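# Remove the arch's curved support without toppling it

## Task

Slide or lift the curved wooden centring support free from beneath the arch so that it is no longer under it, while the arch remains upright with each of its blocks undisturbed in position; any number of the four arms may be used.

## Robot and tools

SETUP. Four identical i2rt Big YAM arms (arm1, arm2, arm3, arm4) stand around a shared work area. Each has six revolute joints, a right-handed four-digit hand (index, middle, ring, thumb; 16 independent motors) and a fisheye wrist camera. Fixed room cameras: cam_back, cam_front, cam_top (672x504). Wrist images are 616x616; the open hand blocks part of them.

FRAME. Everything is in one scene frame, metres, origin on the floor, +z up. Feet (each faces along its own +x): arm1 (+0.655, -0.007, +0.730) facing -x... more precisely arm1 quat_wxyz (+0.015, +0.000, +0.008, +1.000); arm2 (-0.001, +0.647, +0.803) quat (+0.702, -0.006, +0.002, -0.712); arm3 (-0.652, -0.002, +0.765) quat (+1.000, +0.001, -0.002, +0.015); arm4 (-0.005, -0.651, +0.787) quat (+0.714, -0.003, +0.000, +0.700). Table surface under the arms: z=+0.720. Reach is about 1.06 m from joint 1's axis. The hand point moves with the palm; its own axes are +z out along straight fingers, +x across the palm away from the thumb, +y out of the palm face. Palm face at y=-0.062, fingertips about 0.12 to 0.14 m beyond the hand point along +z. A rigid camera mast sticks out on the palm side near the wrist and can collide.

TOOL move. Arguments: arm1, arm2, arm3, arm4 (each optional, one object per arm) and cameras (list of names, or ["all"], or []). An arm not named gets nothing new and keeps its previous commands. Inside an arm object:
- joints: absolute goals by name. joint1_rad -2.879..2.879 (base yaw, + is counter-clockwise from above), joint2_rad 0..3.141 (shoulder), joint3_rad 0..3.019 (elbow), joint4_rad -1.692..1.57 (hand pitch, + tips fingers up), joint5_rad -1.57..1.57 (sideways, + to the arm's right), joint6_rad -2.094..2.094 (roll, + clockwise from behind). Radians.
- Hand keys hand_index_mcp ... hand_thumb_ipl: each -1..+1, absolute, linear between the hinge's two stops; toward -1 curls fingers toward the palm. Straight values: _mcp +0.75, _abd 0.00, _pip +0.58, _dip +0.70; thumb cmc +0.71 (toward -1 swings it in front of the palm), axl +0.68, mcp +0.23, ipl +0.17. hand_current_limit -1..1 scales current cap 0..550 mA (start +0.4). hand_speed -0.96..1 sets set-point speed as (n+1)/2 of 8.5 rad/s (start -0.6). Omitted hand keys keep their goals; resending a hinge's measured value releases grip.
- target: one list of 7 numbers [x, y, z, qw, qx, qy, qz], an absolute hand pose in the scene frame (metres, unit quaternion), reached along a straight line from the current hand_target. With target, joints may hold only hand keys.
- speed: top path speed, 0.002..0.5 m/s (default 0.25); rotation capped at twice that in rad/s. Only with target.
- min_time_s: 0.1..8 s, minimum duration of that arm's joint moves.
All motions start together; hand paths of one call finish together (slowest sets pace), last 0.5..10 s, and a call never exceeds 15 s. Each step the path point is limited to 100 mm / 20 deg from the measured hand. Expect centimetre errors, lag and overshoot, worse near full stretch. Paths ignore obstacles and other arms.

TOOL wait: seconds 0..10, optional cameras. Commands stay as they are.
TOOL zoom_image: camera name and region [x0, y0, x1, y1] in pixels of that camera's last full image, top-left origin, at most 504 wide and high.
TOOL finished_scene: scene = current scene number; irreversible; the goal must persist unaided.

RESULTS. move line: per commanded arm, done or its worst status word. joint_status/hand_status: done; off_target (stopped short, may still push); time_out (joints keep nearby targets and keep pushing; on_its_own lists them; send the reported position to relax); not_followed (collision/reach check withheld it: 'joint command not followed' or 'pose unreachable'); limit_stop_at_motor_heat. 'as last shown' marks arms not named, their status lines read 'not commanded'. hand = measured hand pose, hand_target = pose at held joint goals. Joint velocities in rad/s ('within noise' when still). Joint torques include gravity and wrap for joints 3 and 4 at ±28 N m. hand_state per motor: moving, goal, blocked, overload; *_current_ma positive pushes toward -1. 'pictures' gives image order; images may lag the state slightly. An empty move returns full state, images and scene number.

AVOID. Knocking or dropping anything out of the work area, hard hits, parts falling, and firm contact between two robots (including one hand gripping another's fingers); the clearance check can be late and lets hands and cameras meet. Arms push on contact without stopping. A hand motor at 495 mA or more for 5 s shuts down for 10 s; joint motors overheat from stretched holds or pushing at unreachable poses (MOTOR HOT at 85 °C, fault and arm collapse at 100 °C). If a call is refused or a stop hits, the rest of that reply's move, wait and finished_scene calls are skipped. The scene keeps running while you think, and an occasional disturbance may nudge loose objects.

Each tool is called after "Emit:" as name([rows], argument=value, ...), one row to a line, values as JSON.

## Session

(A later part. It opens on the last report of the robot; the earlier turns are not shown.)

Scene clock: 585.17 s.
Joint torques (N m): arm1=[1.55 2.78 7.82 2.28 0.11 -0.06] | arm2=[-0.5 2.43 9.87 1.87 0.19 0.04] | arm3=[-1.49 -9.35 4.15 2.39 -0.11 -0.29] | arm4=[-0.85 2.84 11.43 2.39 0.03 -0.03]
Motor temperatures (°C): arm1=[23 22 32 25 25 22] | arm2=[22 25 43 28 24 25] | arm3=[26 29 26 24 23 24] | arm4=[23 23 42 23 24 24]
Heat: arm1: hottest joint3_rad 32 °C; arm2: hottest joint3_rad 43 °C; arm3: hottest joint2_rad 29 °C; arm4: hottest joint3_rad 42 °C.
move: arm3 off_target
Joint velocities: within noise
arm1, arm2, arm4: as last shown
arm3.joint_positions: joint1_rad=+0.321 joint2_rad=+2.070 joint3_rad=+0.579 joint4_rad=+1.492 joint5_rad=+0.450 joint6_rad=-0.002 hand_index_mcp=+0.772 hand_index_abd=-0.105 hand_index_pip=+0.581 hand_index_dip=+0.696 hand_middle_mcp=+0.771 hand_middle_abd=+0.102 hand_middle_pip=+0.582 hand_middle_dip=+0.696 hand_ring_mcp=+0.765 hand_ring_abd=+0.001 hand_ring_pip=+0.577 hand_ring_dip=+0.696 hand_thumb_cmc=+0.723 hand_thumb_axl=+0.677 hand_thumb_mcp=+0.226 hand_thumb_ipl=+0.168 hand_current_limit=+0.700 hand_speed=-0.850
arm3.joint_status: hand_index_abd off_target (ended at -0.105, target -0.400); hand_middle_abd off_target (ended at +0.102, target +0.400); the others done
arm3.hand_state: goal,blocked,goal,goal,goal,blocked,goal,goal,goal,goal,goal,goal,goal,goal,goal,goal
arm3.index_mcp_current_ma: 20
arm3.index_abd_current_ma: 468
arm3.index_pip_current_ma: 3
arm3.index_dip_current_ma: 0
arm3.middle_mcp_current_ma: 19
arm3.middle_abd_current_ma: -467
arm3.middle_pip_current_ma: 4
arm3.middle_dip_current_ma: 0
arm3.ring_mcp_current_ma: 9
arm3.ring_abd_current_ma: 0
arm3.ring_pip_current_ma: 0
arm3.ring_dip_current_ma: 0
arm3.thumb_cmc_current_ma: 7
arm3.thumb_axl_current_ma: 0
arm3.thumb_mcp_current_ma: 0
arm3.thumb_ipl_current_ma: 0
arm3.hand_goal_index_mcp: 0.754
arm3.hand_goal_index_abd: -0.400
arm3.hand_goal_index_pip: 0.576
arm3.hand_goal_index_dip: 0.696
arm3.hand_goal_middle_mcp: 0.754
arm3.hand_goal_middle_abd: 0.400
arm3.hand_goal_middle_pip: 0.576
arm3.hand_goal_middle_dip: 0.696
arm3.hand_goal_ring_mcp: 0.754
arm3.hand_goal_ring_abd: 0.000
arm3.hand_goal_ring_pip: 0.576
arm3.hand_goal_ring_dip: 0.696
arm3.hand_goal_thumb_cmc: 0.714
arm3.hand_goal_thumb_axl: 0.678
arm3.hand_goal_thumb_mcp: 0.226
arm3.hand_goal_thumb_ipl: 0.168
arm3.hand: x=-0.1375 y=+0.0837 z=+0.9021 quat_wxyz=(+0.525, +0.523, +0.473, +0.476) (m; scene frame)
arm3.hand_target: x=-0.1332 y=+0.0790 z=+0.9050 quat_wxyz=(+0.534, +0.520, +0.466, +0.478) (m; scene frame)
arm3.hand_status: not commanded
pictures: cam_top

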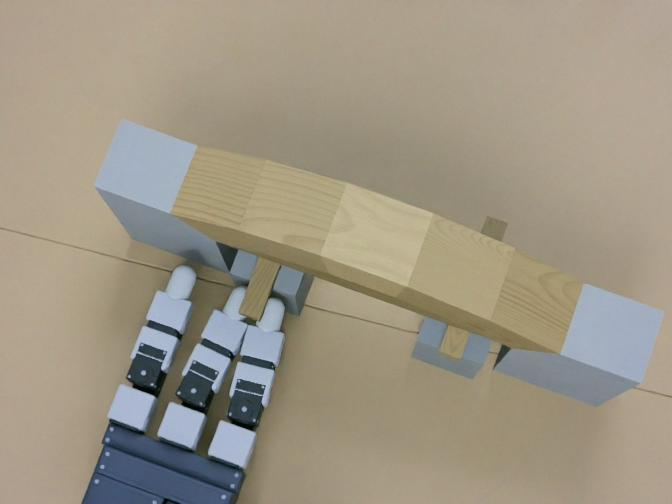

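Emit:
move(arm3={"joints": {"hand_index_abd": 0.08, "hand_middle_abd": -0.08, "hand_current_limit": 0.4}})

Emit:
move(arm3={"target": [-0.130, 0.079, 0.915, 0.534, 0.520, 0.466, 0.478], "speed": 0.05}, cameras=["cam_front", "cam_top", "arm3_cam_wrist"])

Emit:
zoom_image(camera="cam_top", region=[160, 200, 400, 440])

Emit:
zoom_image(camera="cam_front", region=[300, 200, 420, 290])

Emit:
zoom_image(camera="arm3_cam_wrist", region=[220, 150, 400, 300])

Scene clock: 634.70 s.
Joint torques (N m): arm1=[1.49 2.84 7.82 2.29 0.11 -0.06] | arm2=[-0.67 2.43 9.87 1.87 0.18 0.05] | arm3=[-1.44 -9.47 4.19 2.39 -0.13 -0.27] | arm4=[-0.62 2.55 11.48 2.47 0 -0.03]
Motor temperatures (°C): arm1=[23 22 32 25 25 22] | arm2=[22 25 44 28 24 25] | arm3=[26 29 26 24 23 24] | arm4=[23 23 42 23 24 24]
Heat: arm1: hottest joint3_rad 32 °C; arm2: hottest joint3_rad 44 °C; arm3: hottest joint2_rad 29 °C; arm4: hottest joint3_rad 42 °C.
move: arm3 done
Joint velocities: within noise
arm1, arm2, arm4: as last shown
arm3.joint_positions: joint1_rad=+0.321 joint2_rad=+2.070 joint3_rad=+0.579 joint4_rad=+1.492 joint5_rad=+0.450 joint6_rad=-0.002 hand_index_mcp=+0.772 hand_index_abd=+0.077 hand_index_pip=+0.581 hand_index_dip=+0.696 hand_middle_mcp=+0.771 hand_middle_abd=-0.077 hand_middle_pip=+0.582 hand_middle_dip=+0.696 hand_ring_mcp=+0.765 hand_ring_abd=+0.001 hand_ring_pip=+0.577 hand_ring_dip=+0.696 hand_thumb_cmc=+0.723 hand_thumb_axl=+0.677 hand_thumb_mcp=+0.226 hand_thumb_ipl=+0.168 hand_current_limit=+0.400 hand_speed=-0.850
arm3.joint_status: all done
arm3.hand_state: goal,goal,goal,goal,goal,goal,goal,goal,goal,goal,goal,goal,goal,goal,goal,goal
arm3.index_mcp_current_ma: 20
arm3.index_abd_current_ma: -1
arm3.index_pip_current_ma: 3
arm3.index_dip_current_ma: 0
arm3.middle_mcp_current_ma: 19
arm3.middle_abd_current_ma: 1
arm3.middle_pip_current_ma: 4
arm3.middle_dip_current_ma: 0
arm3.ring_mcp_current_ma: 9
arm3.ring_abd_current_ma: 0
arm3.ring_pip_current_ma: 0
arm3.ring_dip_current_ma: 0
arm3.thumb_cmc_current_ma: 7
arm3.thumb_axl_current_ma: 0
arm3.thumb_mcp_current_ma: 0
arm3.thumb_ipl_current_ma: 0
arm3.hand_goal_index_mcp: 0.754
arm3.hand_goal_index_abd: 0.080
arm3.hand_goal_index_pip: 0.576
arm3.hand_goal_index_dip: 0.696
arm3.hand_goal_middle_mcp: 0.754
arm3.hand_goal_middle_abd: -0.080
arm3.hand_goal_middle_pip: 0.576
arm3.hand_goal_middle_dip: 0.696
arm3.hand_goal_ring_mcp: 0.754
arm3.hand_goal_ring_abd: 0.000
arm3.hand_goal_ring_pip: 0.576
arm3.hand_goal_ring_dip: 0.696
arm3.hand_goal_thumb_cmc: 0.714
arm3.hand_goal_thumb_axl: 0.678
arm3.hand_goal_thumb_mcp: 0.226
arm3.hand_goal_thumb_ipl: 0.168
arm3.hand: x=-0.1375 y=+0.0837 z=+0.9021 quat_wxyz=(+0.525, +0.523, +0.473, +0.476) (m; scene frame)
arm3.hand_target: x=-0.1332 y=+0.0790 z=+0.9050 quat_wxyz=(+0.534, +0.520, +0.466, +0.478) (m; scene frame)
arm3.hand_status: not commanded
pictures: none

Scene clock: 635.67 s.
Joint torques (N m): arm1=[1.55 2.78 7.8 2.28 0.11 -0.06] | arm2=[-0.56 2.37 9.83 1.83 0.18 0.05] | arm3=[-1.67 -11.46 4.23 1.06 -0.14 -0.3] | arm4=[-0.38 2.84 11.43 2.39 -0.02 -0.02]
Motor temperatures (°C): arm1=[23 22 32 25 25 22] | arm2=[22 25 44 28 24 25] | arm3=[26 29 26 24 23 24] | arm4=[23 23 42 23 24 24]
Heat: arm1: hottest joint3_rad 32 °C; arm2: hottest joint3_rad 44 °C; arm3: hottest joint2_rad 29 °C; arm4: hottest joint3_rad 42 °C.
move: arm3 off_target
Joint velocities: within noise
arm1, arm2, arm4: as last shown
arm3.joint_positions: joint1_rad=+0.319 joint2_rad=+2.064 joint3_rad=+0.579 joint4_rad=+1.487 joint5_rad=+0.448 joint6_rad=-0.002 hand_index_mcp=+0.772 hand_index_abd=+0.077 hand_index_pip=+0.581 hand_index_dip=+0.696 hand_middle_mcp=+0.771 hand_middle_abd=-0.077 hand_middle_pip=+0.582 hand_middle_dip=+0.696 hand_ring_mcp=+0.765 hand_ring_abd=+0.001 hand_ring_pip=+0.577 hand_ring_dip=+0.696 hand_thumb_cmc=+0.723 hand_thumb_axl=+0.677 hand_thumb_mcp=+0.226 hand_thumb_ipl=+0.168 hand_current_limit=+0.400 hand_speed=-0.850
arm3.joint_status: not commanded
arm3.hand_state: goal,goal,goal,goal,goal,goal,goal,goal,goal,goal,goal,goal,goal,goal,goal,goal
arm3.index_mcp_current_ma: 20
arm3.index_abd_current_ma: -1
arm3.index_pip_current_ma: 3
arm3.index_dip_current_ma: 0
arm3.middle_mcp_current_ma: 19
arm3.middle_abd_current_ma: 1
arm3.middle_pip_current_ma: 4
arm3.middle_dip_current_ma: 0
arm3.ring_mcp_current_ma: 9
arm3.ring_abd_current_ma: 0
arm3.ring_pip_current_ma: 0
arm3.ring_dip_current_ma: 0
arm3.thumb_cmc_current_ma: 7
arm3.thumb_axl_current_ma: 0
arm3.thumb_mcp_current_ma: 0
arm3.thumb_ipl_current_ma: 0
arm3.hand_goal_index_mcp: 0.754
arm3.hand_goal_index_abd: 0.080
arm3.hand_goal_index_pip: 0.576
arm3.hand_goal_index_dip: 0.696
arm3.hand_goal_middle_mcp: 0.754
arm3.hand_goal_middle_abd: -0.080
arm3.hand_goal_middle_pip: 0.576
arm3.hand_goal_middle_dip: 0.696
arm3.hand_goal_ring_mcp: 0.754
arm3.hand_goal_ring_abd: 0.000
arm3.hand_goal_ring_pip: 0.576
arm3.hand_goal_ring_dip: 0.696
arm3.hand_goal_thumb_cmc: 0.714
arm3.hand_goal_thumb_axl: 0.678
arm3.hand_goal_thumb_mcp: 0.226
arm3.hand_goal_thumb_ipl: 0.168
arm3.hand: x=-0.1368 y=+0.0832 z=+0.9038 quat_wxyz=(+0.525, +0.523, +0.473, +0.476) (m; scene frame)
arm3.hand_target: x=-0.1304 y=+0.0790 z=+0.9151 quat_wxyz=(+0.534, +0.520, +0.466, +0.478) (m; scene frame)
arm3.hand_status: off_target (0.014 m and 1.4 deg from the pose sent, 0.016 m and 1.4 deg at the start)
pictures: arm3_cam_wrist, cam_front, cam_top
camera_calibration:
arm3_cam_wrist: T_world_to_cam=[[-0.0590337, -0.811494, 0.581371, -0.425988], [-0.791991, -0.316445, -0.522123, 0.337336], [0.607672, -0.491264, -0.624015, 0.809238], [0, 0, 0, 1]] pos_world=[-0.249732, 0.158611, 0.928765]

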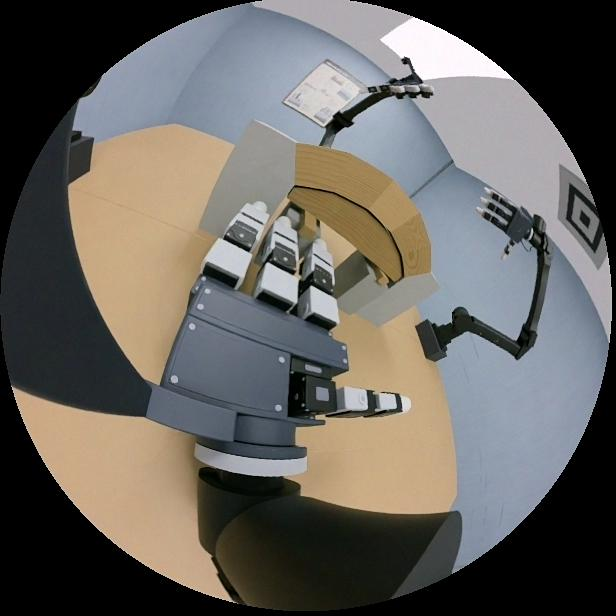

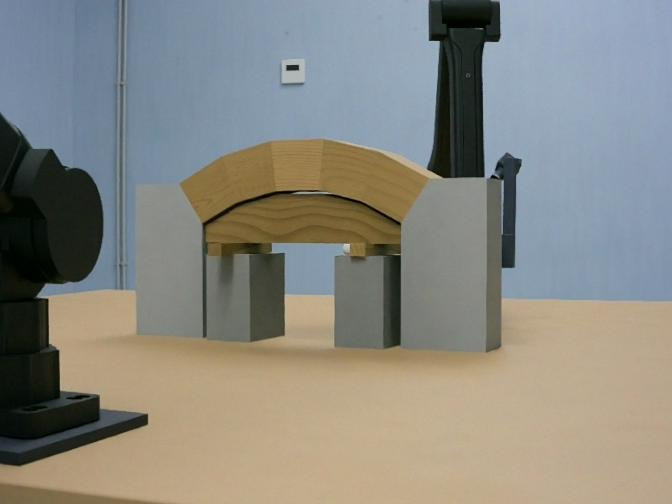

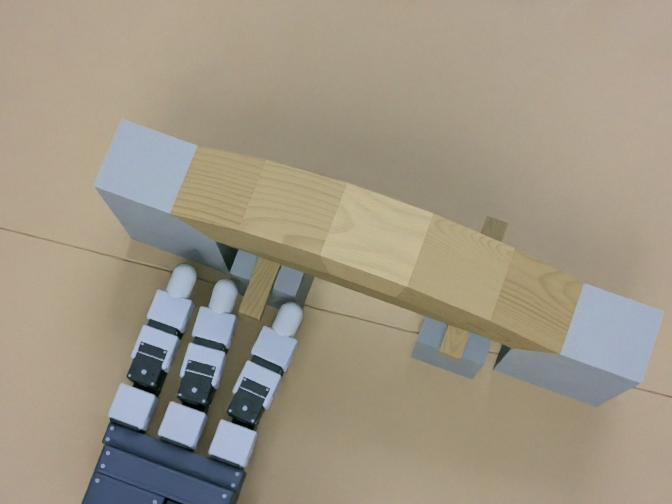

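Scaled by 2.100 from the camera's 672x504 image, which has a finer 960x720 frame.

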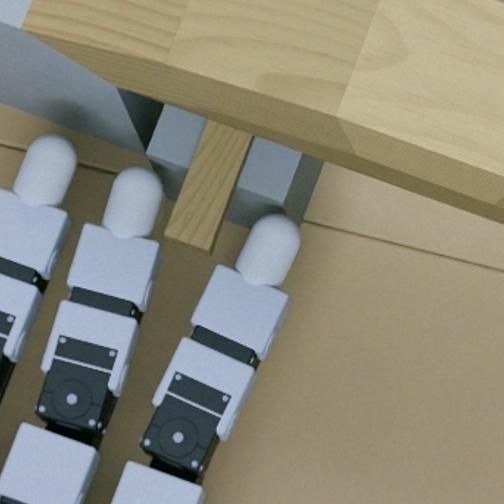

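Scaled by 4.200 from the camera's 672x504 image, which has a finer 960x720 frame.

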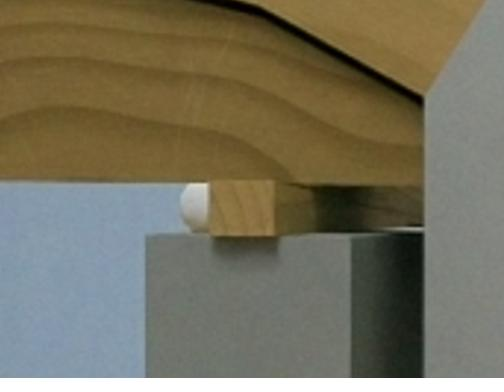

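Scaled by 2.800 from the camera's 616x616 image, which has a finer 880x880 frame.

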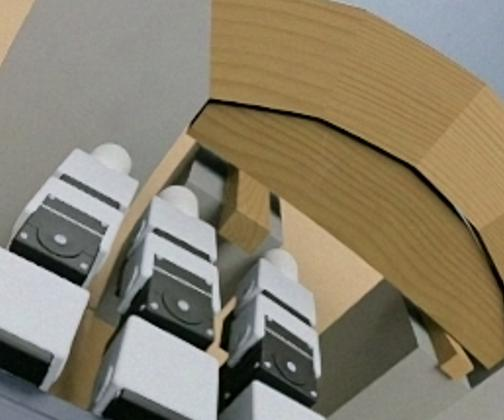

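Emit:
move(arm3={"target": [-0.130, 0.078, 0.926, 0.534, 0.520, 0.466, 0.478], "speed": 0.05}, cameras=["cam_front", "cam_top", "arm3_cam_wrist"])

Emit:
zoom_image(camera="cam_top", region=[160, 200, 400, 440])

Emit:
zoom_image(camera="arm3_cam_wrist", region=[220, 150, 400, 300])

Scene clock: 643.70 s.
Joint torques (N m): arm1=[1.49 2.78 7.83 2.28 0.11 -0.06] | arm2=[-0.67 2.49 9.89 1.83 0.19 0.04] | arm3=[-1.67 -11.34 4 1.11 -0.15 -0.29] | arm4=[-1.03 2.96 11.44 2.41 0 -0.03]
Motor temperatures (°C): arm1=[23 22 32 25 25 22] | arm2=[22 25 44 28 24 25] | arm3=[26 29 26 24 23 24] | arm4=[23 23 42 23 24 24]
Heat: arm1: hottest joint3_rad 32 °C; arm2: hottest joint3_rad 44 °C; arm3: hottest joint2_rad 29 °C; arm4: hottest joint3_rad 42 °C.
move: arm3 off_target
Joint velocities: within noise
arm1, arm2, arm4: as last shown
arm3.joint_positions: joint1_rad=+0.316 joint2_rad=+2.021 joint3_rad=+0.579 joint4_rad=+1.454 joint5_rad=+0.445 joint6_rad=-0.002 hand_index_mcp=+0.772 hand_index_abd=+0.077 hand_index_pip=+0.581 hand_index_dip=+0.696 hand_middle_mcp=+0.771 hand_middle_abd=-0.077 hand_middle_pip=+0.582 hand_middle_dip=+0.696 hand_ring_mcp=+0.765 hand_ring_abd=+0.001 hand_ring_pip=+0.577 hand_ring_dip=+0.696 hand_thumb_cmc=+0.723 hand_thumb_axl=+0.677 hand_thumb_mcp=+0.226 hand_thumb_ipl=+0.168 hand_current_limit=+0.400 hand_speed=-0.850
arm3.joint_status: not commanded
arm3.hand_state: goal,goal,goal,goal,goal,goal,goal,goal,goal,goal,goal,goal,goal,goal,goal,goal
arm3.index_mcp_current_ma: 20
arm3.index_abd_current_ma: -1
arm3.index_pip_current_ma: 3
arm3.index_dip_current_ma: 0
arm3.middle_mcp_current_ma: 19
arm3.middle_abd_current_ma: 1
arm3.middle_pip_current_ma: 4
arm3.middle_dip_current_ma: 0
arm3.ring_mcp_current_ma: 9
arm3.ring_abd_current_ma: 0
arm3.ring_pip_current_ma: 0
arm3.ring_dip_current_ma: 0
arm3.thumb_cmc_current_ma: 7
arm3.thumb_axl_current_ma: 0
arm3.thumb_mcp_current_ma: 0
arm3.thumb_ipl_current_ma: 0
arm3.hand_goal_index_mcp: 0.754
arm3.hand_goal_index_abd: 0.080
arm3.hand_goal_index_pip: 0.576
arm3.hand_goal_index_dip: 0.696
arm3.hand_goal_middle_mcp: 0.754
arm3.hand_goal_middle_abd: -0.080
arm3.hand_goal_middle_pip: 0.576
arm3.hand_goal_middle_dip: 0.696
arm3.hand_goal_ring_mcp: 0.754
arm3.hand_goal_ring_abd: 0.000
arm3.hand_goal_ring_pip: 0.576
arm3.hand_goal_ring_dip: 0.696
arm3.hand_goal_thumb_cmc: 0.714
arm3.hand_goal_thumb_axl: 0.678
arm3.hand_goal_thumb_mcp: 0.226
arm3.hand_goal_thumb_ipl: 0.168
arm3.hand: x=-0.1344 y=+0.0831 z=+0.9176 quat_wxyz=(+0.527, +0.522, +0.470, +0.479) (m; scene frame)
arm3.hand_target: x=-0.1302 y=+0.0779 z=+0.9259 quat_wxyz=(+0.534, +0.520, +0.466, +0.478) (m; scene frame)
arm3.hand_status: off_target (0.011 m and 1.0 deg from the pose sent, 0.024 m and 1.4 deg at the start)
pictures: arm3_cam_wrist, cam_front, cam_top
camera_calibration:
arm3_cam_wrist: T_world_to_cam=[[-0.0642278, -0.813377, 0.57818, -0.431556], [-0.78727, -0.314741, -0.53023, 0.354329], [0.613254, -0.489239, -0.620133, 0.813316], [0, 0, 0, 1]] pos_world=[-0.247535, 0.15841, 0.941757]

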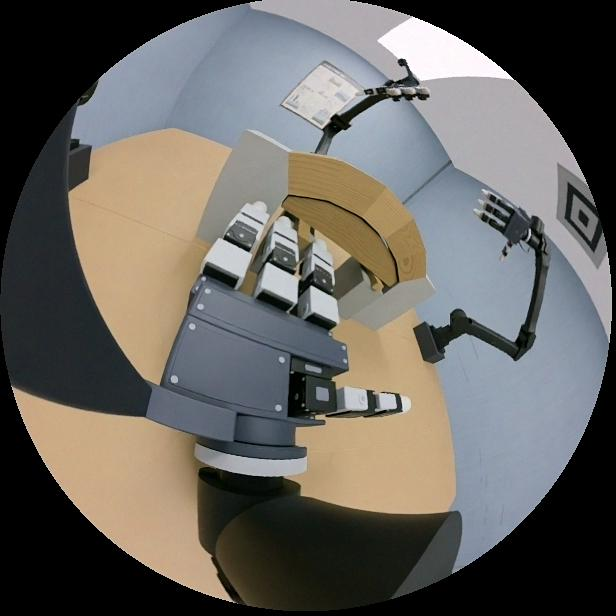

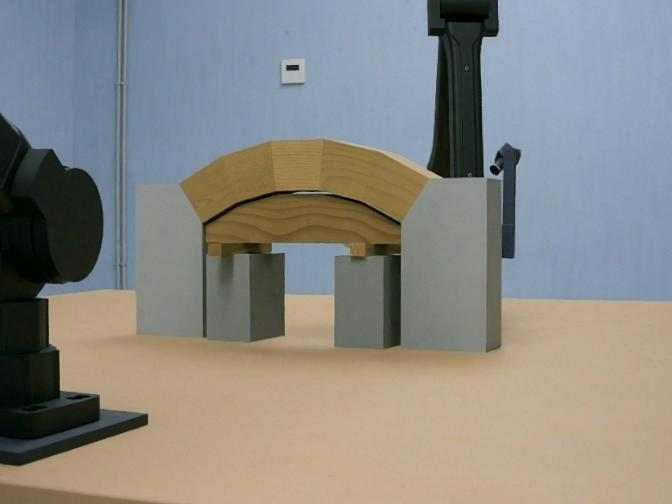

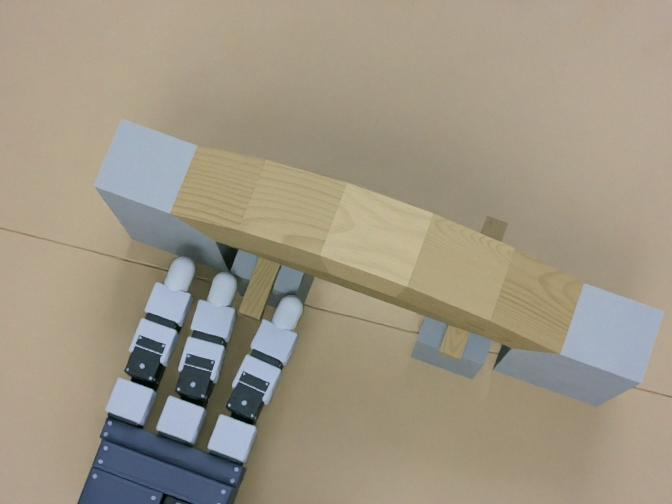

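Scaled by 2.100 from the camera's 672x504 image, which has a finer 960x720 frame.

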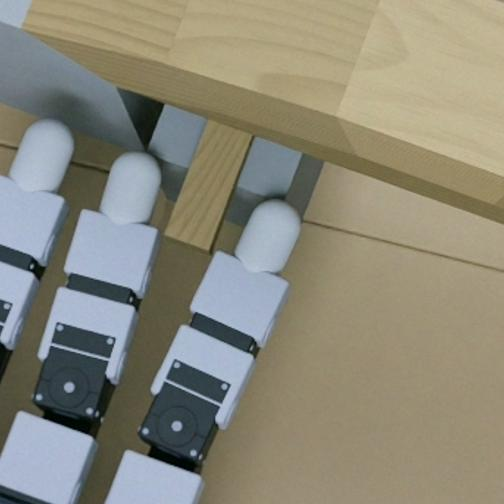

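Scaled by 2.800 from the camera's 616x616 image, which has a finer 880x880 frame.

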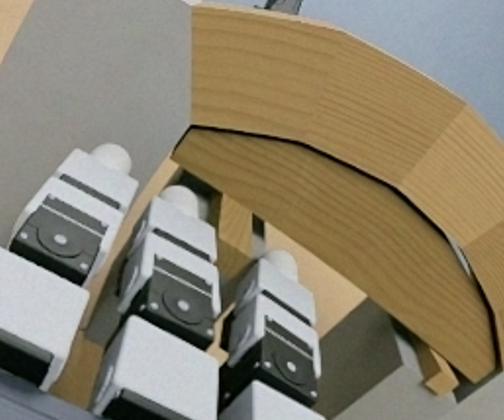

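Emit:
move(arm3={"joints": {"hand_index_abd": -0.2, "hand_middle_abd": 0.2, "hand_current_limit": 0.7}}, cameras=["cam_top", "arm3_cam_wrist"])

Emit:
zoom_image(camera="cam_top", region=[160, 200, 400, 440])

Emit:
zoom_image(camera="arm3_cam_wrist", region=[220, 150, 400, 300])

Scene clock: 652.97 s.
Joint torques (N m): arm1=[1.55 2.73 7.84 2.29 0.11 -0.06] | arm2=[-0.56 2.49 9.89 1.8 0.18 0.04] | arm3=[-1.67 -11.16 3.97 1.06 -0.13 -0.29] | arm4=[-0.62 2.84 11.47 2.39 -0.02 -0.05]
Motor temperatures (°C): arm1=[23 22 32 25 25 22] | arm2=[22 25 44 28 24 25] | arm3=[26 30 26 24 23 24] | arm4=[23 23 42 23 24 24]
Heat: arm1: hottest joint3_rad 32 °C; arm2: hottest joint3_rad 44 °C; arm3: hottest joint2_rad 30 °C; arm4: hottest joint3_rad 42 °C.
move: arm3 off_target
Joint velocities: within noise
arm1, arm2, arm4: as last shown
arm3.joint_positions: joint1_rad=+0.316 joint2_rad=+2.021 joint3_rad=+0.579 joint4_rad=+1.454 joint5_rad=+0.445 joint6_rad=-0.002 hand_index_mcp=+0.772 hand_index_abd=+0.023 hand_index_pip=+0.581 hand_index_dip=+0.696 hand_middle_mcp=+0.771 hand_middle_abd=-0.027 hand_middle_pip=+0.582 hand_middle_dip=+0.696 hand_ring_mcp=+0.765 hand_ring_abd=+0.001 hand_ring_pip=+0.577 hand_ring_dip=+0.696 hand_thumb_cmc=+0.723 hand_thumb_axl=+0.677 hand_thumb_mcp=+0.226 hand_thumb_ipl=+0.168 hand_current_limit=+0.700 hand_speed=-0.850
arm3.joint_status: hand_index_abd off_target (ended at +0.023, target -0.200); hand_middle_abd off_target (ended at -0.027, target +0.200); the others done
arm3.hand_state: goal,blocked,goal,goal,goal,blocked,goal,goal,goal,goal,goal,goal,goal,goal,goal,goal
arm3.index_mcp_current_ma: 20
arm3.index_abd_current_ma: 467
arm3.index_pip_current_ma: 3
arm3.index_dip_current_ma: 0
arm3.middle_mcp_current_ma: 19
arm3.middle_abd_current_ma: -467
arm3.middle_pip_current_ma: 4
arm3.middle_dip_current_ma: 0
arm3.ring_mcp_current_ma: 9
arm3.ring_abd_current_ma: 0
arm3.ring_pip_current_ma: 0
arm3.ring_dip_current_ma: 0
arm3.thumb_cmc_current_ma: 7
arm3.thumb_axl_current_ma: 0
arm3.thumb_mcp_current_ma: 0
arm3.thumb_ipl_current_ma: 0
arm3.hand_goal_index_mcp: 0.754
arm3.hand_goal_index_abd: -0.200
arm3.hand_goal_index_pip: 0.576
arm3.hand_goal_index_dip: 0.696
arm3.hand_goal_middle_mcp: 0.754
arm3.hand_goal_middle_abd: 0.200
arm3.hand_goal_middle_pip: 0.576
arm3.hand_goal_middle_dip: 0.696
arm3.hand_goal_ring_mcp: 0.754
arm3.hand_goal_ring_abd: 0.000
arm3.hand_goal_ring_pip: 0.576
arm3.hand_goal_ring_dip: 0.696
arm3.hand_goal_thumb_cmc: 0.714
arm3.hand_goal_thumb_axl: 0.678
arm3.hand_goal_thumb_mcp: 0.226
arm3.hand_goal_thumb_ipl: 0.168
arm3.hand: x=-0.1344 y=+0.0831 z=+0.9176 quat_wxyz=(+0.526, +0.522, +0.470, +0.479) (m; scene frame)
arm3.hand_target: x=-0.1302 y=+0.0781 z=+0.9259 quat_wxyz=(+0.534, +0.520, +0.466, +0.478) (m; scene frame)
arm3.hand_status: not commanded
pictures: arm3_cam_wrist, cam_top
camera_calibration:
arm3_cam_wrist: T_world_to_cam=[[-0.0639329, -0.813388, 0.578198, -0.431499], [-0.787152, -0.315042, -0.530227, 0.354403], [0.613437, -0.489029, -0.620118, 0.813314], [0, 0, 0, 1]] pos_world=[-0.247535, 0.15841, 0.941757]

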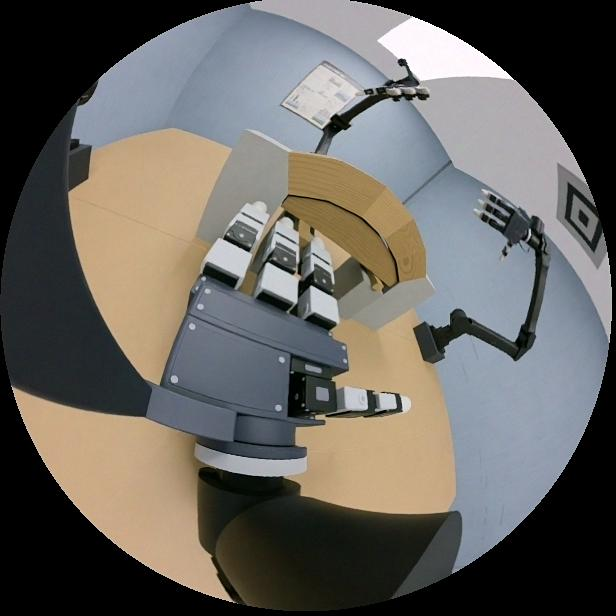

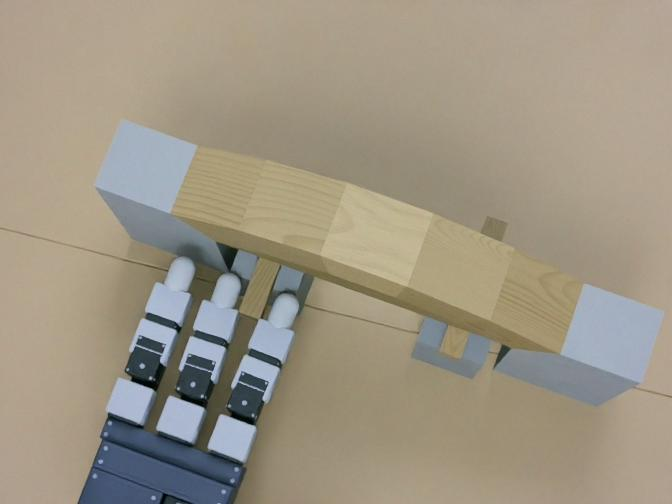

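Scaled by 2.100 from the camera's 672x504 image, which has a finer 960x720 frame.

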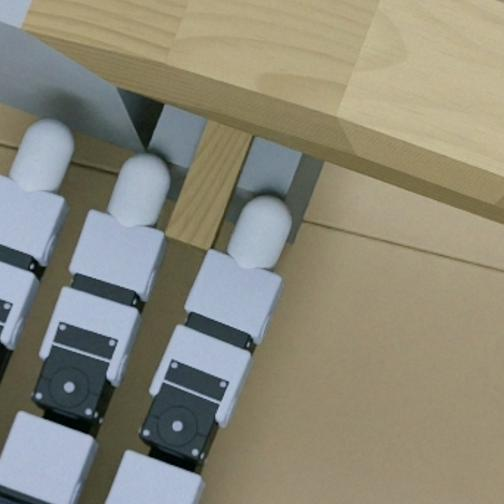

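Scaled by 2.800 from the camera's 616x616 image, which has a finer 880x880 frame.

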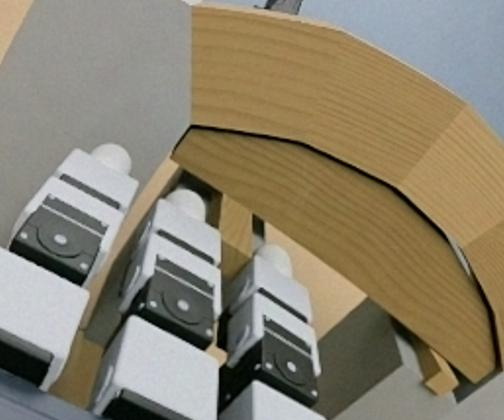

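Emit:
move(arm3={"joints": {"hand_index_abd": 0.08, "hand_middle_abd": -0.08}})

Emit:
move(arm3={"target": [-0.142, 0.079, 0.926, 0.534, 0.520, 0.466, 0.478], "speed": 0.05}, cameras=["cam_top"])

Emit:
zoom_image(camera="cam_top", region=[160, 200, 400, 440])

Scene clock: 663.90 s.
Joint torques (N m): arm1=[1.61 2.78 7.84 2.29 0.11 -0.06] | arm2=[-0.67 2.43 9.91 1.81 0.19 0.04] | arm3=[-1.61 -11.11 3.99 1.1 -0.14 -0.27] | arm4=[-0.67 2.55 11.38 2.45 0 -0.05]
Motor temperatures (°C): arm1=[23 22 33 25 25 22] | arm2=[22 25 44 28 24 25] | arm3=[26 30 26 24 23 24] | arm4=[23 23 43 23 24 24]
Heat: arm1: hottest joint3_rad 33 °C; arm2: hottest joint3_rad 44 °C; arm3: hottest joint2_rad 30 °C; arm4: hottest joint3_rad 43 °C.
move: arm3 done
Joint velocities: within noise
arm1, arm2, arm4: as last shown
arm3.joint_positions: joint1_rad=+0.316 joint2_rad=+2.021 joint3_rad=+0.579 joint4_rad=+1.454 joint5_rad=+0.445 joint6_rad=-0.002 hand_index_mcp=+0.772 hand_index_abd=+0.077 hand_index_pip=+0.581 hand_index_dip=+0.696 hand_middle_mcp=+0.771 hand_middle_abd=-0.077 hand_middle_pip=+0.582 hand_middle_dip=+0.696 hand_ring_mcp=+0.765 hand_ring_abd=+0.001 hand_ring_pip=+0.577 hand_ring_dip=+0.696 hand_thumb_cmc=+0.723 hand_thumb_axl=+0.677 hand_thumb_mcp=+0.226 hand_thumb_ipl=+0.168 hand_current_limit=+0.700 hand_speed=-0.850
arm3.joint_status: all done
arm3.hand_state: goal,goal,goal,goal,goal,goal,goal,goal,goal,goal,goal,goal,goal,goal,goal,goal
arm3.index_mcp_current_ma: 20
arm3.index_abd_current_ma: -1
arm3.index_pip_current_ma: 3
arm3.index_dip_current_ma: 0
arm3.middle_mcp_current_ma: 19
arm3.middle_abd_current_ma: 1
arm3.middle_pip_current_ma: 4
arm3.middle_dip_current_ma: 0
arm3.ring_mcp_current_ma: 9
arm3.ring_abd_current_ma: 0
arm3.ring_pip_current_ma: 0
arm3.ring_dip_current_ma: 0
arm3.thumb_cmc_current_ma: 7
arm3.thumb_axl_current_ma: 0
arm3.thumb_mcp_current_ma: 0
arm3.thumb_ipl_current_ma: 0
arm3.hand_goal_index_mcp: 0.754
arm3.hand_goal_index_abd: 0.080
arm3.hand_goal_index_pip: 0.576
arm3.hand_goal_index_dip: 0.696
arm3.hand_goal_middle_mcp: 0.754
arm3.hand_goal_middle_abd: -0.080
arm3.hand_goal_middle_pip: 0.576
arm3.hand_goal_middle_dip: 0.696
arm3.hand_goal_ring_mcp: 0.754
arm3.hand_goal_ring_abd: 0.000
arm3.hand_goal_ring_pip: 0.576
arm3.hand_goal_ring_dip: 0.696
arm3.hand_goal_thumb_cmc: 0.714
arm3.hand_goal_thumb_axl: 0.678
arm3.hand_goal_thumb_mcp: 0.226
arm3.hand_goal_thumb_ipl: 0.168
arm3.hand: x=-0.1344 y=+0.0831 z=+0.9176 quat_wxyz=(+0.526, +0.522, +0.470, +0.479) (m; scene frame)
arm3.hand_target: x=-0.1302 y=+0.0781 z=+0.9259 quat_wxyz=(+0.534, +0.520, +0.466, +0.478) (m; scene frame)
arm3.hand_status: not commanded
pictures: none

Scene clock: 664.87 s.
Joint torques (N m): arm1=[1.49 2.78 7.82 2.3 0.11 -0.06] | arm2=[-0.56 2.43 9.91 1.8 0.19 0.05] | arm3=[-0.56 -11.16 3.03 2.18 0.12 -0.28] | arm4=[-0.85 2.67 11.45 2.41 0.01 -0.02]
Motor temperatures (°C): arm1=[23 22 33 25 25 22] | arm2=[22 25 44 28 24 25] | arm3=[26 30 26 24 23 24] | arm4=[23 23 43 23 24 24]
Heat: arm1: hottest joint3_rad 33 °C; arm2: hottest joint3_rad 44 °C; arm3: hottest joint2_rad 30 °C; arm4: hottest joint3_rad 43 °C.
move: arm3 off_target
Joint velocities: within noise
arm1.joint_positions: joint1_rad=+0.068 joint2_rad=+0.629 joint3_rad=+1.489 joint4_rad=-1.258 joint5_rad=+0.117 joint6_rad=+1.101 hand_index_mcp=+0.755 hand_index_abd=+0.001 hand_index_pip=+0.577 hand_index_dip=+0.696 hand_middle_mcp=+0.755 hand_middle_abd=+0.001 hand_middle_pip=+0.577 hand_middle_dip=+0.696 hand_ring_mcp=+0.755 hand_ring_abd=+0.000 hand_ring_pip=+0.577 hand_ring_dip=+0.696 hand_thumb_cmc=+0.715 hand_thumb_axl=+0.677 hand_thumb_mcp=+0.226 hand_thumb_ipl=+0.168 hand_current_limit=+0.400 hand_speed=-0.600
arm1.joint_status: not commanded
arm1.hand_state: goal,goal,goal,goal,goal,goal,goal,goal,goal,goal,goal,goal,goal,goal,goal,goal
arm1.index_mcp_current_ma: 1
arm1.index_abd_current_ma: 0
arm1.index_pip_current_ma: 0
arm1.index_dip_current_ma: 0
arm1.middle_mcp_current_ma: 1
arm1.middle_abd_current_ma: 0
arm1.middle_pip_current_ma: 0
arm1.middle_dip_current_ma: 0
arm1.ring_mcp_current_ma: 1
arm1.ring_abd_current_ma: 0
arm1.ring_pip_current_ma: 0
arm1.ring_dip_current_ma: 0
arm1.thumb_cmc_current_ma: 1
arm1.thumb_axl_current_ma: 0
arm1.thumb_mcp_current_ma: 0
arm1.thumb_ipl_current_ma: 0
arm1.hand_goal_index_mcp: 0.754
arm1.hand_goal_index_abd: 0.000
arm1.hand_goal_index_pip: 0.576
arm1.hand_goal_index_dip: 0.696
arm1.hand_goal_middle_mcp: 0.754
arm1.hand_goal_middle_abd: 0.000
arm1.hand_goal_middle_pip: 0.576
arm1.hand_goal_middle_dip: 0.696
arm1.hand_goal_ring_mcp: 0.754
arm1.hand_goal_ring_abd: 0.000
arm1.hand_goal_ring_pip: 0.576
arm1.hand_goal_ring_dip: 0.696
arm1.hand_goal_thumb_cmc: 0.714
arm1.hand_goal_thumb_axl: 0.678
arm1.hand_goal_thumb_mcp: 0.226
arm1.hand_goal_thumb_ipl: 0.168
arm1.hand: x=+0.4209 y=+0.0999 z=+1.3514 quat_wxyz=(-0.531, -0.174, +0.814, +0.159) (m; scene frame)
arm1.hand_target: x=+0.4251 y=+0.1002 z=+1.3641 quat_wxyz=(-0.543, -0.171, +0.806, +0.162) (m; scene frame)
arm1.hand_status: not commanded
arm2.joint_positions: joint1_rad=+0.081 joint2_rad=+0.625 joint3_rad=+1.339 joint4_rad=-1.439 joint5_rad=+0.068 joint6_rad=+1.144 hand_index_mcp=+0.754 hand_index_abd=+0.000 hand_index_pip=+0.577 hand_index_dip=+0.696 hand_middle_mcp=+0.754 hand_middle_abd=+0.000 hand_middle_pip=+0.577 hand_middle_dip=+0.696 hand_ring_mcp=+0.754 hand_ring_abd=+0.000 hand_ring_pip=+0.577 hand_ring_dip=+0.696 hand_thumb_cmc=+0.715 hand_thumb_axl=+0.677 hand_thumb_mcp=+0.225 hand_thumb_ipl=+0.168 hand_current_limit=+0.400 hand_speed=-0.600
arm2.joint_status: not commanded
arm2.hand_state: goal,goal,goal,goal,goal,goal,goal,goal,goal,goal,goal,goal,goal,goal,goal,goal
arm2.index_mcp_current_ma: 0
arm2.index_abd_current_ma: 0
arm2.index_pip_current_ma: 0
arm2.index_dip_current_ma: 0
arm2.middle_mcp_current_ma: 0
arm2.middle_abd_current_ma: 0
arm2.middle_pip_current_ma: 0
arm2.middle_dip_current_ma: 0
arm2.ring_mcp_current_ma: 0
arm2.ring_abd_current_ma: 0
arm2.ring_pip_current_ma: 0
arm2.ring_dip_current_ma: 0
arm2.thumb_cmc_current_ma: 0
arm2.thumb_axl_current_ma: 0
arm2.thumb_mcp_current_ma: 0
arm2.thumb_ipl_current_ma: 0
arm2.hand_goal_index_mcp: 0.754
arm2.hand_goal_index_abd: 0.000
arm2.hand_goal_index_pip: 0.576
arm2.hand_goal_index_dip: 0.696
arm2.hand_goal_middle_mcp: 0.754
arm2.hand_goal_middle_abd: 0.000
arm2.hand_goal_middle_pip: 0.576
arm2.hand_goal_middle_dip: 0.696
arm2.hand_goal_ring_mcp: 0.754
arm2.hand_goal_ring_abd: 0.000
arm2.hand_goal_ring_pip: 0.576
arm2.hand_goal_ring_dip: 0.696
arm2.hand_goal_thumb_cmc: 0.714
arm2.hand_goal_thumb_axl: 0.678
arm2.hand_goal_thumb_mcp: 0.226
arm2.hand_goal_thumb_ipl: 0.168
arm2.hand: x=-0.0785 y=+0.4102 z=+1.3133 quat_wxyz=(+0.360, +0.775, -0.478, +0.205) (m; scene frame)
arm2.hand_target: x=-0.0785 y=+0.4122 z=+1.3246 quat_wxyz=(+0.369, +0.770, -0.475, +0.212) (m; scene frame)
arm2.hand_status: not commanded
arm3.joint_positions: joint1_rad=+0.316 joint2_rad=+2.019 joint3_rad=+0.560 joint4_rad=+1.454 joint5_rad=+0.451 joint6_rad=-0.002 hand_index_mcp=+0.772 hand_index_abd=+0.077 hand_index_pip=+0.581 hand_index_dip=+0.696 hand_middle_mcp=+0.771 hand_middle_abd=-0.077 hand_middle_pip=+0.582 hand_middle_dip=+0.696 hand_ring_mcp=+0.765 hand_ring_abd=+0.001 hand_ring_pip=+0.577 hand_ring_dip=+0.696 hand_thumb_cmc=+0.723 hand_thumb_axl=+0.677 hand_thumb_mcp=+0.226 hand_thumb_ipl=+0.168 hand_current_limit=+0.700 hand_speed=-0.850
arm3.joint_status: not commanded
arm3.hand_state: goal,goal,goal,goal,goal,goal,goal,goal,goal,goal,goal,goal,goal,goal,goal,goal
arm3.index_mcp_current_ma: 20
arm3.index_abd_current_ma: -1
arm3.index_pip_current_ma: 3
arm3.index_dip_current_ma: 0
arm3.middle_mcp_current_ma: 19
arm3.middle_abd_current_ma: 1
arm3.middle_pip_current_ma: 4
arm3.middle_dip_current_ma: 0
arm3.ring_mcp_current_ma: 9
arm3.ring_abd_current_ma: 0
arm3.ring_pip_current_ma: 0
arm3.ring_dip_current_ma: 0
arm3.thumb_cmc_current_ma: 7
arm3.thumb_axl_current_ma: 0
arm3.thumb_mcp_current_ma: 0
arm3.thumb_ipl_current_ma: 0
arm3.hand_goal_index_mcp: 0.754
arm3.hand_goal_index_abd: 0.080
arm3.hand_goal_index_pip: 0.576
arm3.hand_goal_index_dip: 0.696
arm3.hand_goal_middle_mcp: 0.754
arm3.hand_goal_middle_abd: -0.080
arm3.hand_goal_middle_pip: 0.576
arm3.hand_goal_middle_dip: 0.696
arm3.hand_goal_ring_mcp: 0.754
arm3.hand_goal_ring_abd: 0.000
arm3.hand_goal_ring_pip: 0.576
arm3.hand_goal_ring_dip: 0.696
arm3.hand_goal_thumb_cmc: 0.714
arm3.hand_goal_thumb_axl: 0.678
arm3.hand_goal_thumb_mcp: 0.226
arm3.hand_goal_thumb_ipl: 0.168
arm3.hand: x=-0.1397 y=+0.0802 z=+0.9140 quat_wxyz=(+0.526, +0.525, +0.474, +0.472) (m; scene frame)
arm3.hand_target: x=-0.1420 y=+0.0791 z=+0.9258 quat_wxyz=(+0.534, +0.520, +0.466, +0.478) (m; scene frame)
arm3.hand_status: off_target (0.012 m and 1.5 deg from the pose sent, 0.012 m and 1.0 deg at the start)
arm4.joint_positions: joint1_rad=-0.812 joint2_rad=+0.602 joint3_rad=+1.335 joint4_rad=-1.243 joint5_rad=-0.043 joint6_rad=+1.026 hand_index_mcp=+0.755 hand_index_abd=+0.000 hand_index_pip=+0.577 hand_index_dip=+0.696 hand_middle_mcp=+0.755 hand_middle_abd=+0.000 hand_middle_pip=+0.577 hand_middle_dip=+0.696 hand_ring_mcp=+0.755 hand_ring_abd=+0.000 hand_ring_pip=+0.577 hand_ring_dip=+0.696 hand_thumb_cmc=+0.715 hand_thumb_axl=+0.677 hand_thumb_mcp=+0.226 hand_thumb_ipl=+0.168 hand_current_limit=+0.400 hand_speed=-0.600
arm4.joint_status: not commanded
arm4.hand_state: goal,goal,goal,goal,goal,goal,goal,goal,goal,goal,goal,goal,goal,goal,goal,goal
arm4.index_mcp_current_ma: 3
arm4.index_abd_current_ma: 1
arm4.index_pip_current_ma: 2
arm4.index_dip_current_ma: 0
arm4.middle_mcp_current_ma: 2
arm4.middle_abd_current_ma: 1
arm4.middle_pip_current_ma: 2
arm4.middle_dip_current_ma: 0
arm4.ring_mcp_current_ma: 3
arm4.ring_abd_current_ma: 1
arm4.ring_pip_current_ma: 2
arm4.ring_dip_current_ma: 0
arm4.thumb_cmc_current_ma: 2
arm4.thumb_axl_current_ma: -2
arm4.thumb_mcp_current_ma: -1
arm4.thumb_ipl_current_ma: -1
arm4.hand_goal_index_mcp: 0.754
arm4.hand_goal_index_abd: 0.000
arm4.hand_goal_index_pip: 0.576
arm4.hand_goal_index_dip: 0.696
arm4.hand_goal_middle_mcp: 0.754
arm4.hand_goal_middle_abd: 0.000
arm4.hand_goal_middle_pip: 0.576
arm4.hand_goal_middle_dip: 0.696
arm4.hand_goal_ring_mcp: 0.754
arm4.hand_goal_ring_abd: 0.000
arm4.hand_goal_ring_pip: 0.576
arm4.hand_goal_ring_dip: 0.696
arm4.hand_goal_thumb_cmc: 0.714
arm4.hand_goal_thumb_axl: 0.678
arm4.hand_goal_thumb_mcp: 0.226
arm4.hand_goal_thumb_ipl: 0.168
arm4.hand: x=+0.2395 y=-0.5281 z=+1.3425 quat_wxyz=(-0.065, +0.683, +0.526, +0.502) (m; scene frame)
arm4.hand_target: x=+0.2370 y=-0.5303 z=+1.3562 quat_wxyz=(-0.067, +0.677, +0.522, +0.514) (m; scene frame)
arm4.hand_status: not commanded
pictures: cam_top

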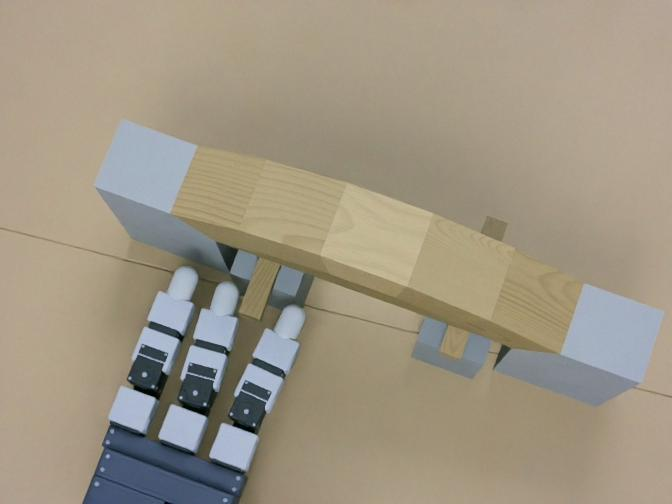

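Scaled by 2.100 from the camera's 672x504 image, which has a finer 960x720 frame.

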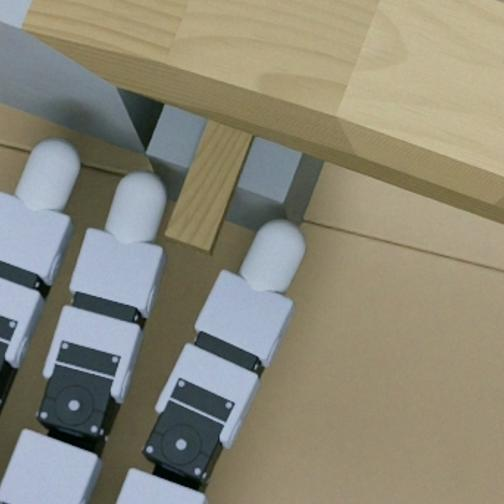

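Emit:
move(arm3={"joints": {"hand_index_abd": -0.25, "hand_middle_abd": 0.25, "hand_current_limit": 0.7}}, cameras=["cam_top"])

Emit:
zoom_image(camera="cam_top", region=[160, 200, 400, 440])

Scene clock: 678.07 s.
Joint torques (N m): arm1=[1.55 2.73 7.82 2.28 0.11 -0.05] | arm2=[-0.44 2.32 9.88 1.88 0.18 0.05] | arm3=[-0.62 -11.34 3.06 2.15 0.13 -0.28] | arm4=[-0.73 2.84 11.43 2.43 0.01 -0.05]
Motor temperatures (°C): arm1=[23 22 33 25 25 22] | arm2=[22 25 44 28 24 25] | arm3=[26 29 26 24 23 24] | arm4=[23 23 43 23 24 24]
Heat: arm1: hottest joint3_rad 33 °C; arm2: hottest joint3_rad 44 °C; arm3: hottest joint2_rad 29 °C; arm4: hottest joint3_rad 43 °C.
move: arm3 off_target
Joint velocities: within noise
arm1, arm2, arm4: as last shown
arm3.joint_positions: joint1_rad=+0.316 joint2_rad=+2.019 joint3_rad=+0.560 joint4_rad=+1.454 joint5_rad=+0.451 joint6_rad=-0.002 hand_index_mcp=+0.772 hand_index_abd=-0.057 hand_index_pip=+0.581 hand_index_dip=+0.696 hand_middle_mcp=+0.771 hand_middle_abd=+0.027 hand_middle_pip=+0.582 hand_middle_dip=+0.696 hand_ring_mcp=+0.765 hand_ring_abd=+0.001 hand_ring_pip=+0.577 hand_ring_dip=+0.696 hand_thumb_cmc=+0.723 hand_thumb_axl=+0.677 hand_thumb_mcp=+0.226 hand_thumb_ipl=+0.168 hand_current_limit=+0.700 hand_speed=-0.850
arm3.joint_status: hand_index_abd off_target (ended at -0.057, target -0.250); hand_middle_abd off_target (ended at +0.027, target +0.250); the others done
arm3.hand_state: goal,blocked,goal,goal,goal,blocked,goal,goal,goal,goal,goal,goal,goal,goal,goal,goal
arm3.index_mcp_current_ma: 20
arm3.index_abd_current_ma: 468
arm3.index_pip_current_ma: 3
arm3.index_dip_current_ma: 0
arm3.middle_mcp_current_ma: 19
arm3.middle_abd_current_ma: -467
arm3.middle_pip_current_ma: 4
arm3.middle_dip_current_ma: 0
arm3.ring_mcp_current_ma: 9
arm3.ring_abd_current_ma: 0
arm3.ring_pip_current_ma: 0
arm3.ring_dip_current_ma: 0
arm3.thumb_cmc_current_ma: 7
arm3.thumb_axl_current_ma: 0
arm3.thumb_mcp_current_ma: 0
arm3.thumb_ipl_current_ma: 0
arm3.hand_goal_index_mcp: 0.754
arm3.hand_goal_index_abd: -0.250
arm3.hand_goal_index_pip: 0.576
arm3.hand_goal_index_dip: 0.696
arm3.hand_goal_middle_mcp: 0.754
arm3.hand_goal_middle_abd: 0.250
arm3.hand_goal_middle_pip: 0.576
arm3.hand_goal_middle_dip: 0.696
arm3.hand_goal_ring_mcp: 0.754
arm3.hand_goal_ring_abd: 0.000
arm3.hand_goal_ring_pip: 0.576
arm3.hand_goal_ring_dip: 0.696
arm3.hand_goal_thumb_cmc: 0.714
arm3.hand_goal_thumb_axl: 0.678
arm3.hand_goal_thumb_mcp: 0.226
arm3.hand_goal_thumb_ipl: 0.168
arm3.hand: x=-0.1397 y=+0.0802 z=+0.9140 quat_wxyz=(+0.526, +0.525, +0.474, +0.472) (m; scene frame)
arm3.hand_target: x=-0.1420 y=+0.0791 z=+0.9258 quat_wxyz=(+0.534, +0.520, +0.466, +0.478) (m; scene frame)
arm3.hand_status: not commanded
pictures: cam_top

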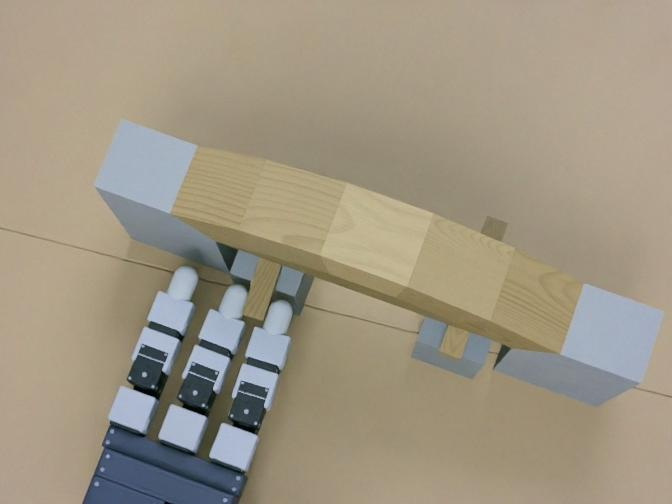

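Scaled by 2.100 from the camera's 672x504 image, which has a finer 960x720 frame.

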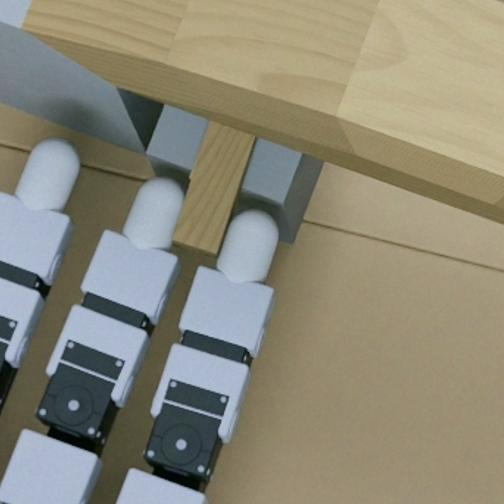

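Emit:
move(arm3={"target": [-0.166, 0.0815, 0.926, 0.534, 0.520, 0.466, 0.478], "speed": 0.04}, cameras=["cam_top", "cam_front", "cam_back"])

Emit:
zoom_image(camera="cam_top", region=[160, 200, 400, 440])

Emit:
zoom_image(camera="cam_front", region=[180, 130, 450, 290])

Scene clock: 688.87 s.
Joint torques (N m): arm1=[1.49 2.73 7.82 2.3 0.11 -0.06] | arm2=[-0.56 2.49 9.88 1.84 0.19 0.05] | arm3=[0.5 -10.81 2.52 2.69 0.14 -0.3] | arm4=[-0.56 3.14 11.34 2.43 0.02 0]
Motor temperatures (°C): arm1=[23 22 33 25 25 22] | arm2=[22 25 44 28 24 25] | arm3=[26 29 26 24 23 24] | arm4=[23 23 43 23 24 24]
Heat: arm1: hottest joint3_rad 33 °C; arm2: hottest joint3_rad 44 °C; arm3: hottest joint2_rad 29 °C; arm4: hottest joint3_rad 43 °C.
move: arm3 off_target
Joint velocities: within noise
arm1, arm2, arm4: as last shown
arm3.joint_positions: joint1_rad=+0.330 joint2_rad=+2.010 joint3_rad=+0.504 joint4_rad=+1.492 joint5_rad=+0.481 joint6_rad=-0.002 hand_index_mcp=+0.772 hand_index_abd=-0.058 hand_index_pip=+0.581 hand_index_dip=+0.696 hand_middle_mcp=+0.771 hand_middle_abd=+0.027 hand_middle_pip=+0.582 hand_middle_dip=+0.696 hand_ring_mcp=+0.765 hand_ring_abd=+0.001 hand_ring_pip=+0.577 hand_ring_dip=+0.696 hand_thumb_cmc=+0.723 hand_thumb_axl=+0.677 hand_thumb_mcp=+0.226 hand_thumb_ipl=+0.168 hand_current_limit=+0.700 hand_speed=-0.850
arm3.joint_status: not commanded
arm3.hand_state: goal,blocked,goal,goal,goal,blocked,goal,goal,goal,goal,goal,goal,goal,goal,goal,goal
arm3.index_mcp_current_ma: 20
arm3.index_abd_current_ma: 467
arm3.index_pip_current_ma: 3
arm3.index_dip_current_ma: 0
arm3.middle_mcp_current_ma: 19
arm3.middle_abd_current_ma: -467
arm3.middle_pip_current_ma: 3
arm3.middle_dip_current_ma: 0
arm3.ring_mcp_current_ma: 9
arm3.ring_abd_current_ma: 0
arm3.ring_pip_current_ma: 0
arm3.ring_dip_current_ma: 0
arm3.thumb_cmc_current_ma: 7
arm3.thumb_axl_current_ma: 0
arm3.thumb_mcp_current_ma: 0
arm3.thumb_ipl_current_ma: 0
arm3.hand_goal_index_mcp: 0.754
arm3.hand_goal_index_abd: -0.250
arm3.hand_goal_index_pip: 0.576
arm3.hand_goal_index_dip: 0.696
arm3.hand_goal_middle_mcp: 0.754
arm3.hand_goal_middle_abd: 0.250
arm3.hand_goal_middle_pip: 0.576
arm3.hand_goal_middle_dip: 0.696
arm3.hand_goal_ring_mcp: 0.754
arm3.hand_goal_ring_abd: 0.000
arm3.hand_goal_ring_pip: 0.576
arm3.hand_goal_ring_dip: 0.696
arm3.hand_goal_thumb_cmc: 0.714
arm3.hand_goal_thumb_axl: 0.678
arm3.hand_goal_thumb_mcp: 0.226
arm3.hand_goal_thumb_ipl: 0.168
arm3.hand: x=-0.1610 y=+0.0752 z=+0.9119 quat_wxyz=(+0.528, +0.530, +0.473, +0.465) (m; scene frame)
arm3.hand_target: x=-0.1660 y=+0.0813 z=+0.9256 quat_wxyz=(+0.534, +0.520, +0.466, +0.478) (m; scene frame)
arm3.hand_status: off_target (0.016 m and 2.2 deg from the pose sent, 0.029 m and 1.5 deg at the start)
pictures: cam_back, cam_front, cam_top

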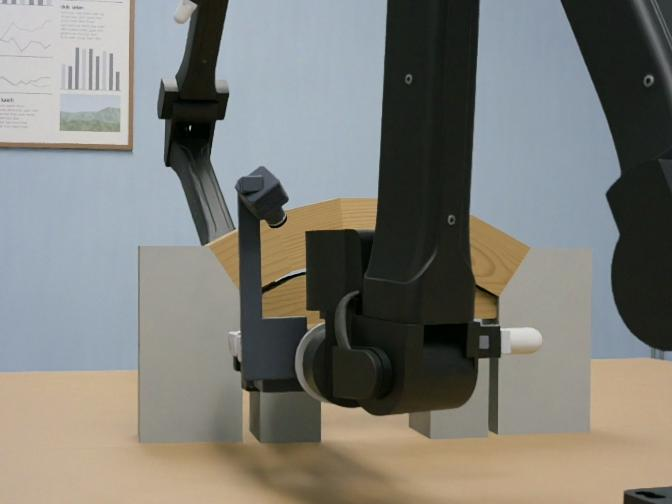

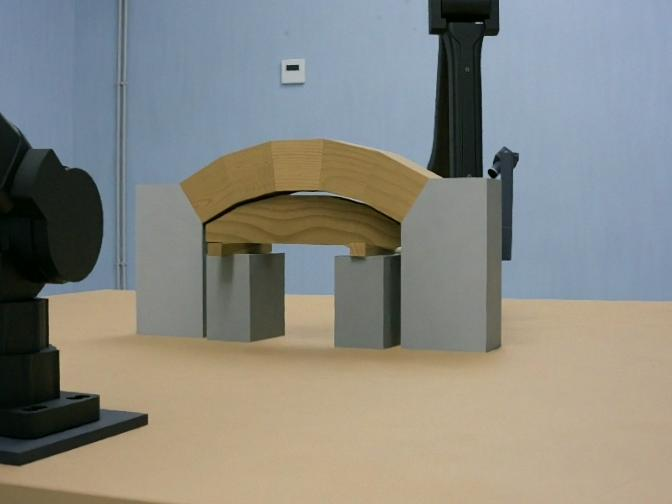

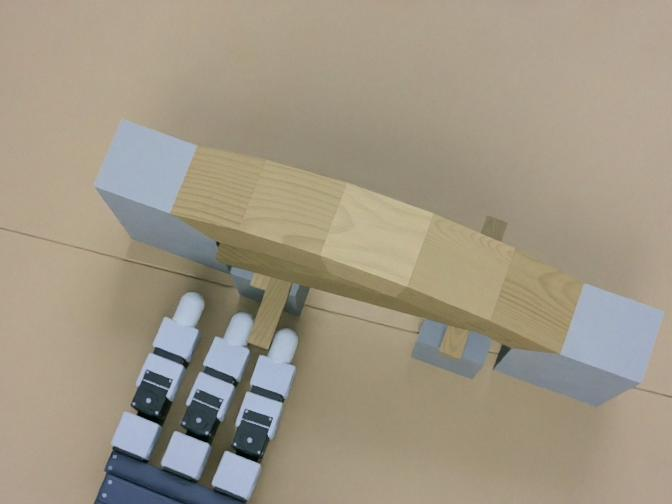

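Scaled by 2.100 from the camera's 672x504 image, which has a finer 960x720 frame.

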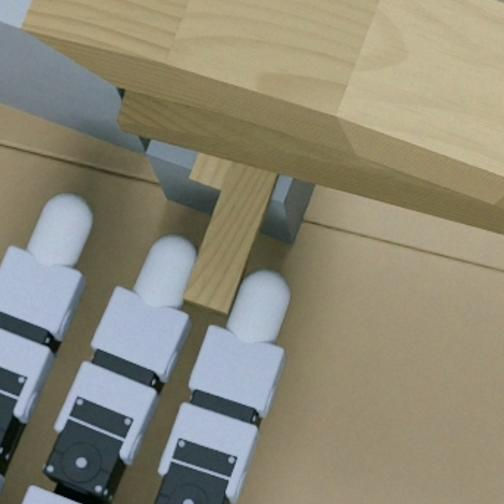

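Scaled by 1.867 from the camera's 672x504 image, which has a finer 960x720 frame.

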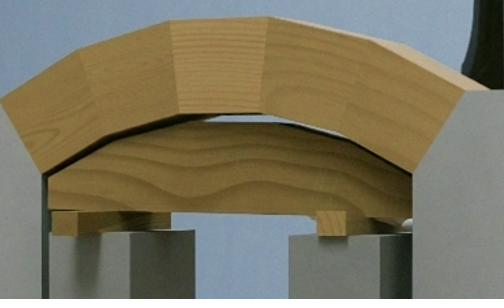

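Emit:
zoom_image(camera="cam_front", region=[300, 200, 420, 290])

Emit:
zoom_image(camera="cam_front", region=[180, 200, 300, 290])

Emit:
zoom_image(camera="cam_top", region=[200, 210, 320, 360])

Scaled by 4.200 from the camera's 672x504 image, which has a finer 960x720 frame.

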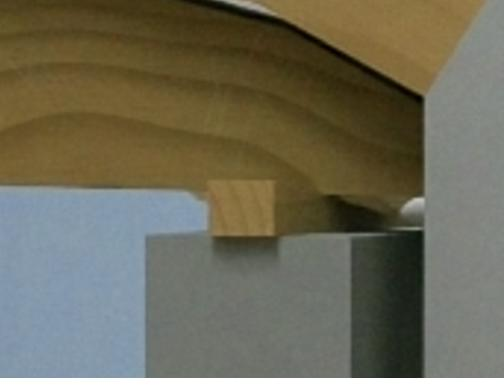

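Scaled by 4.200 from the camera's 672x504 image, which has a finer 960x720 frame.

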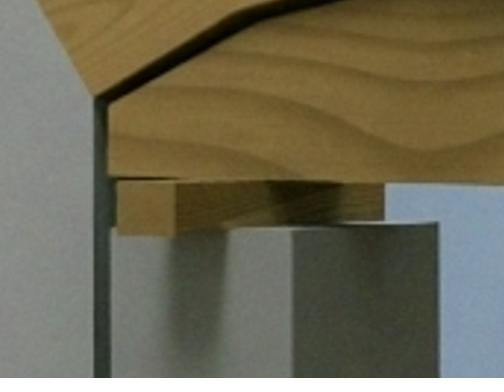

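Scaled by 3.360 from the camera's 672x504 image, which has a finer 960x720 frame.

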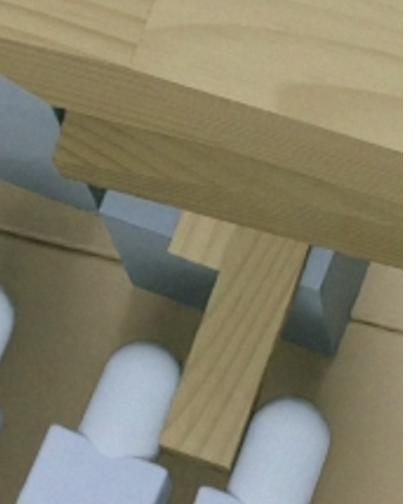

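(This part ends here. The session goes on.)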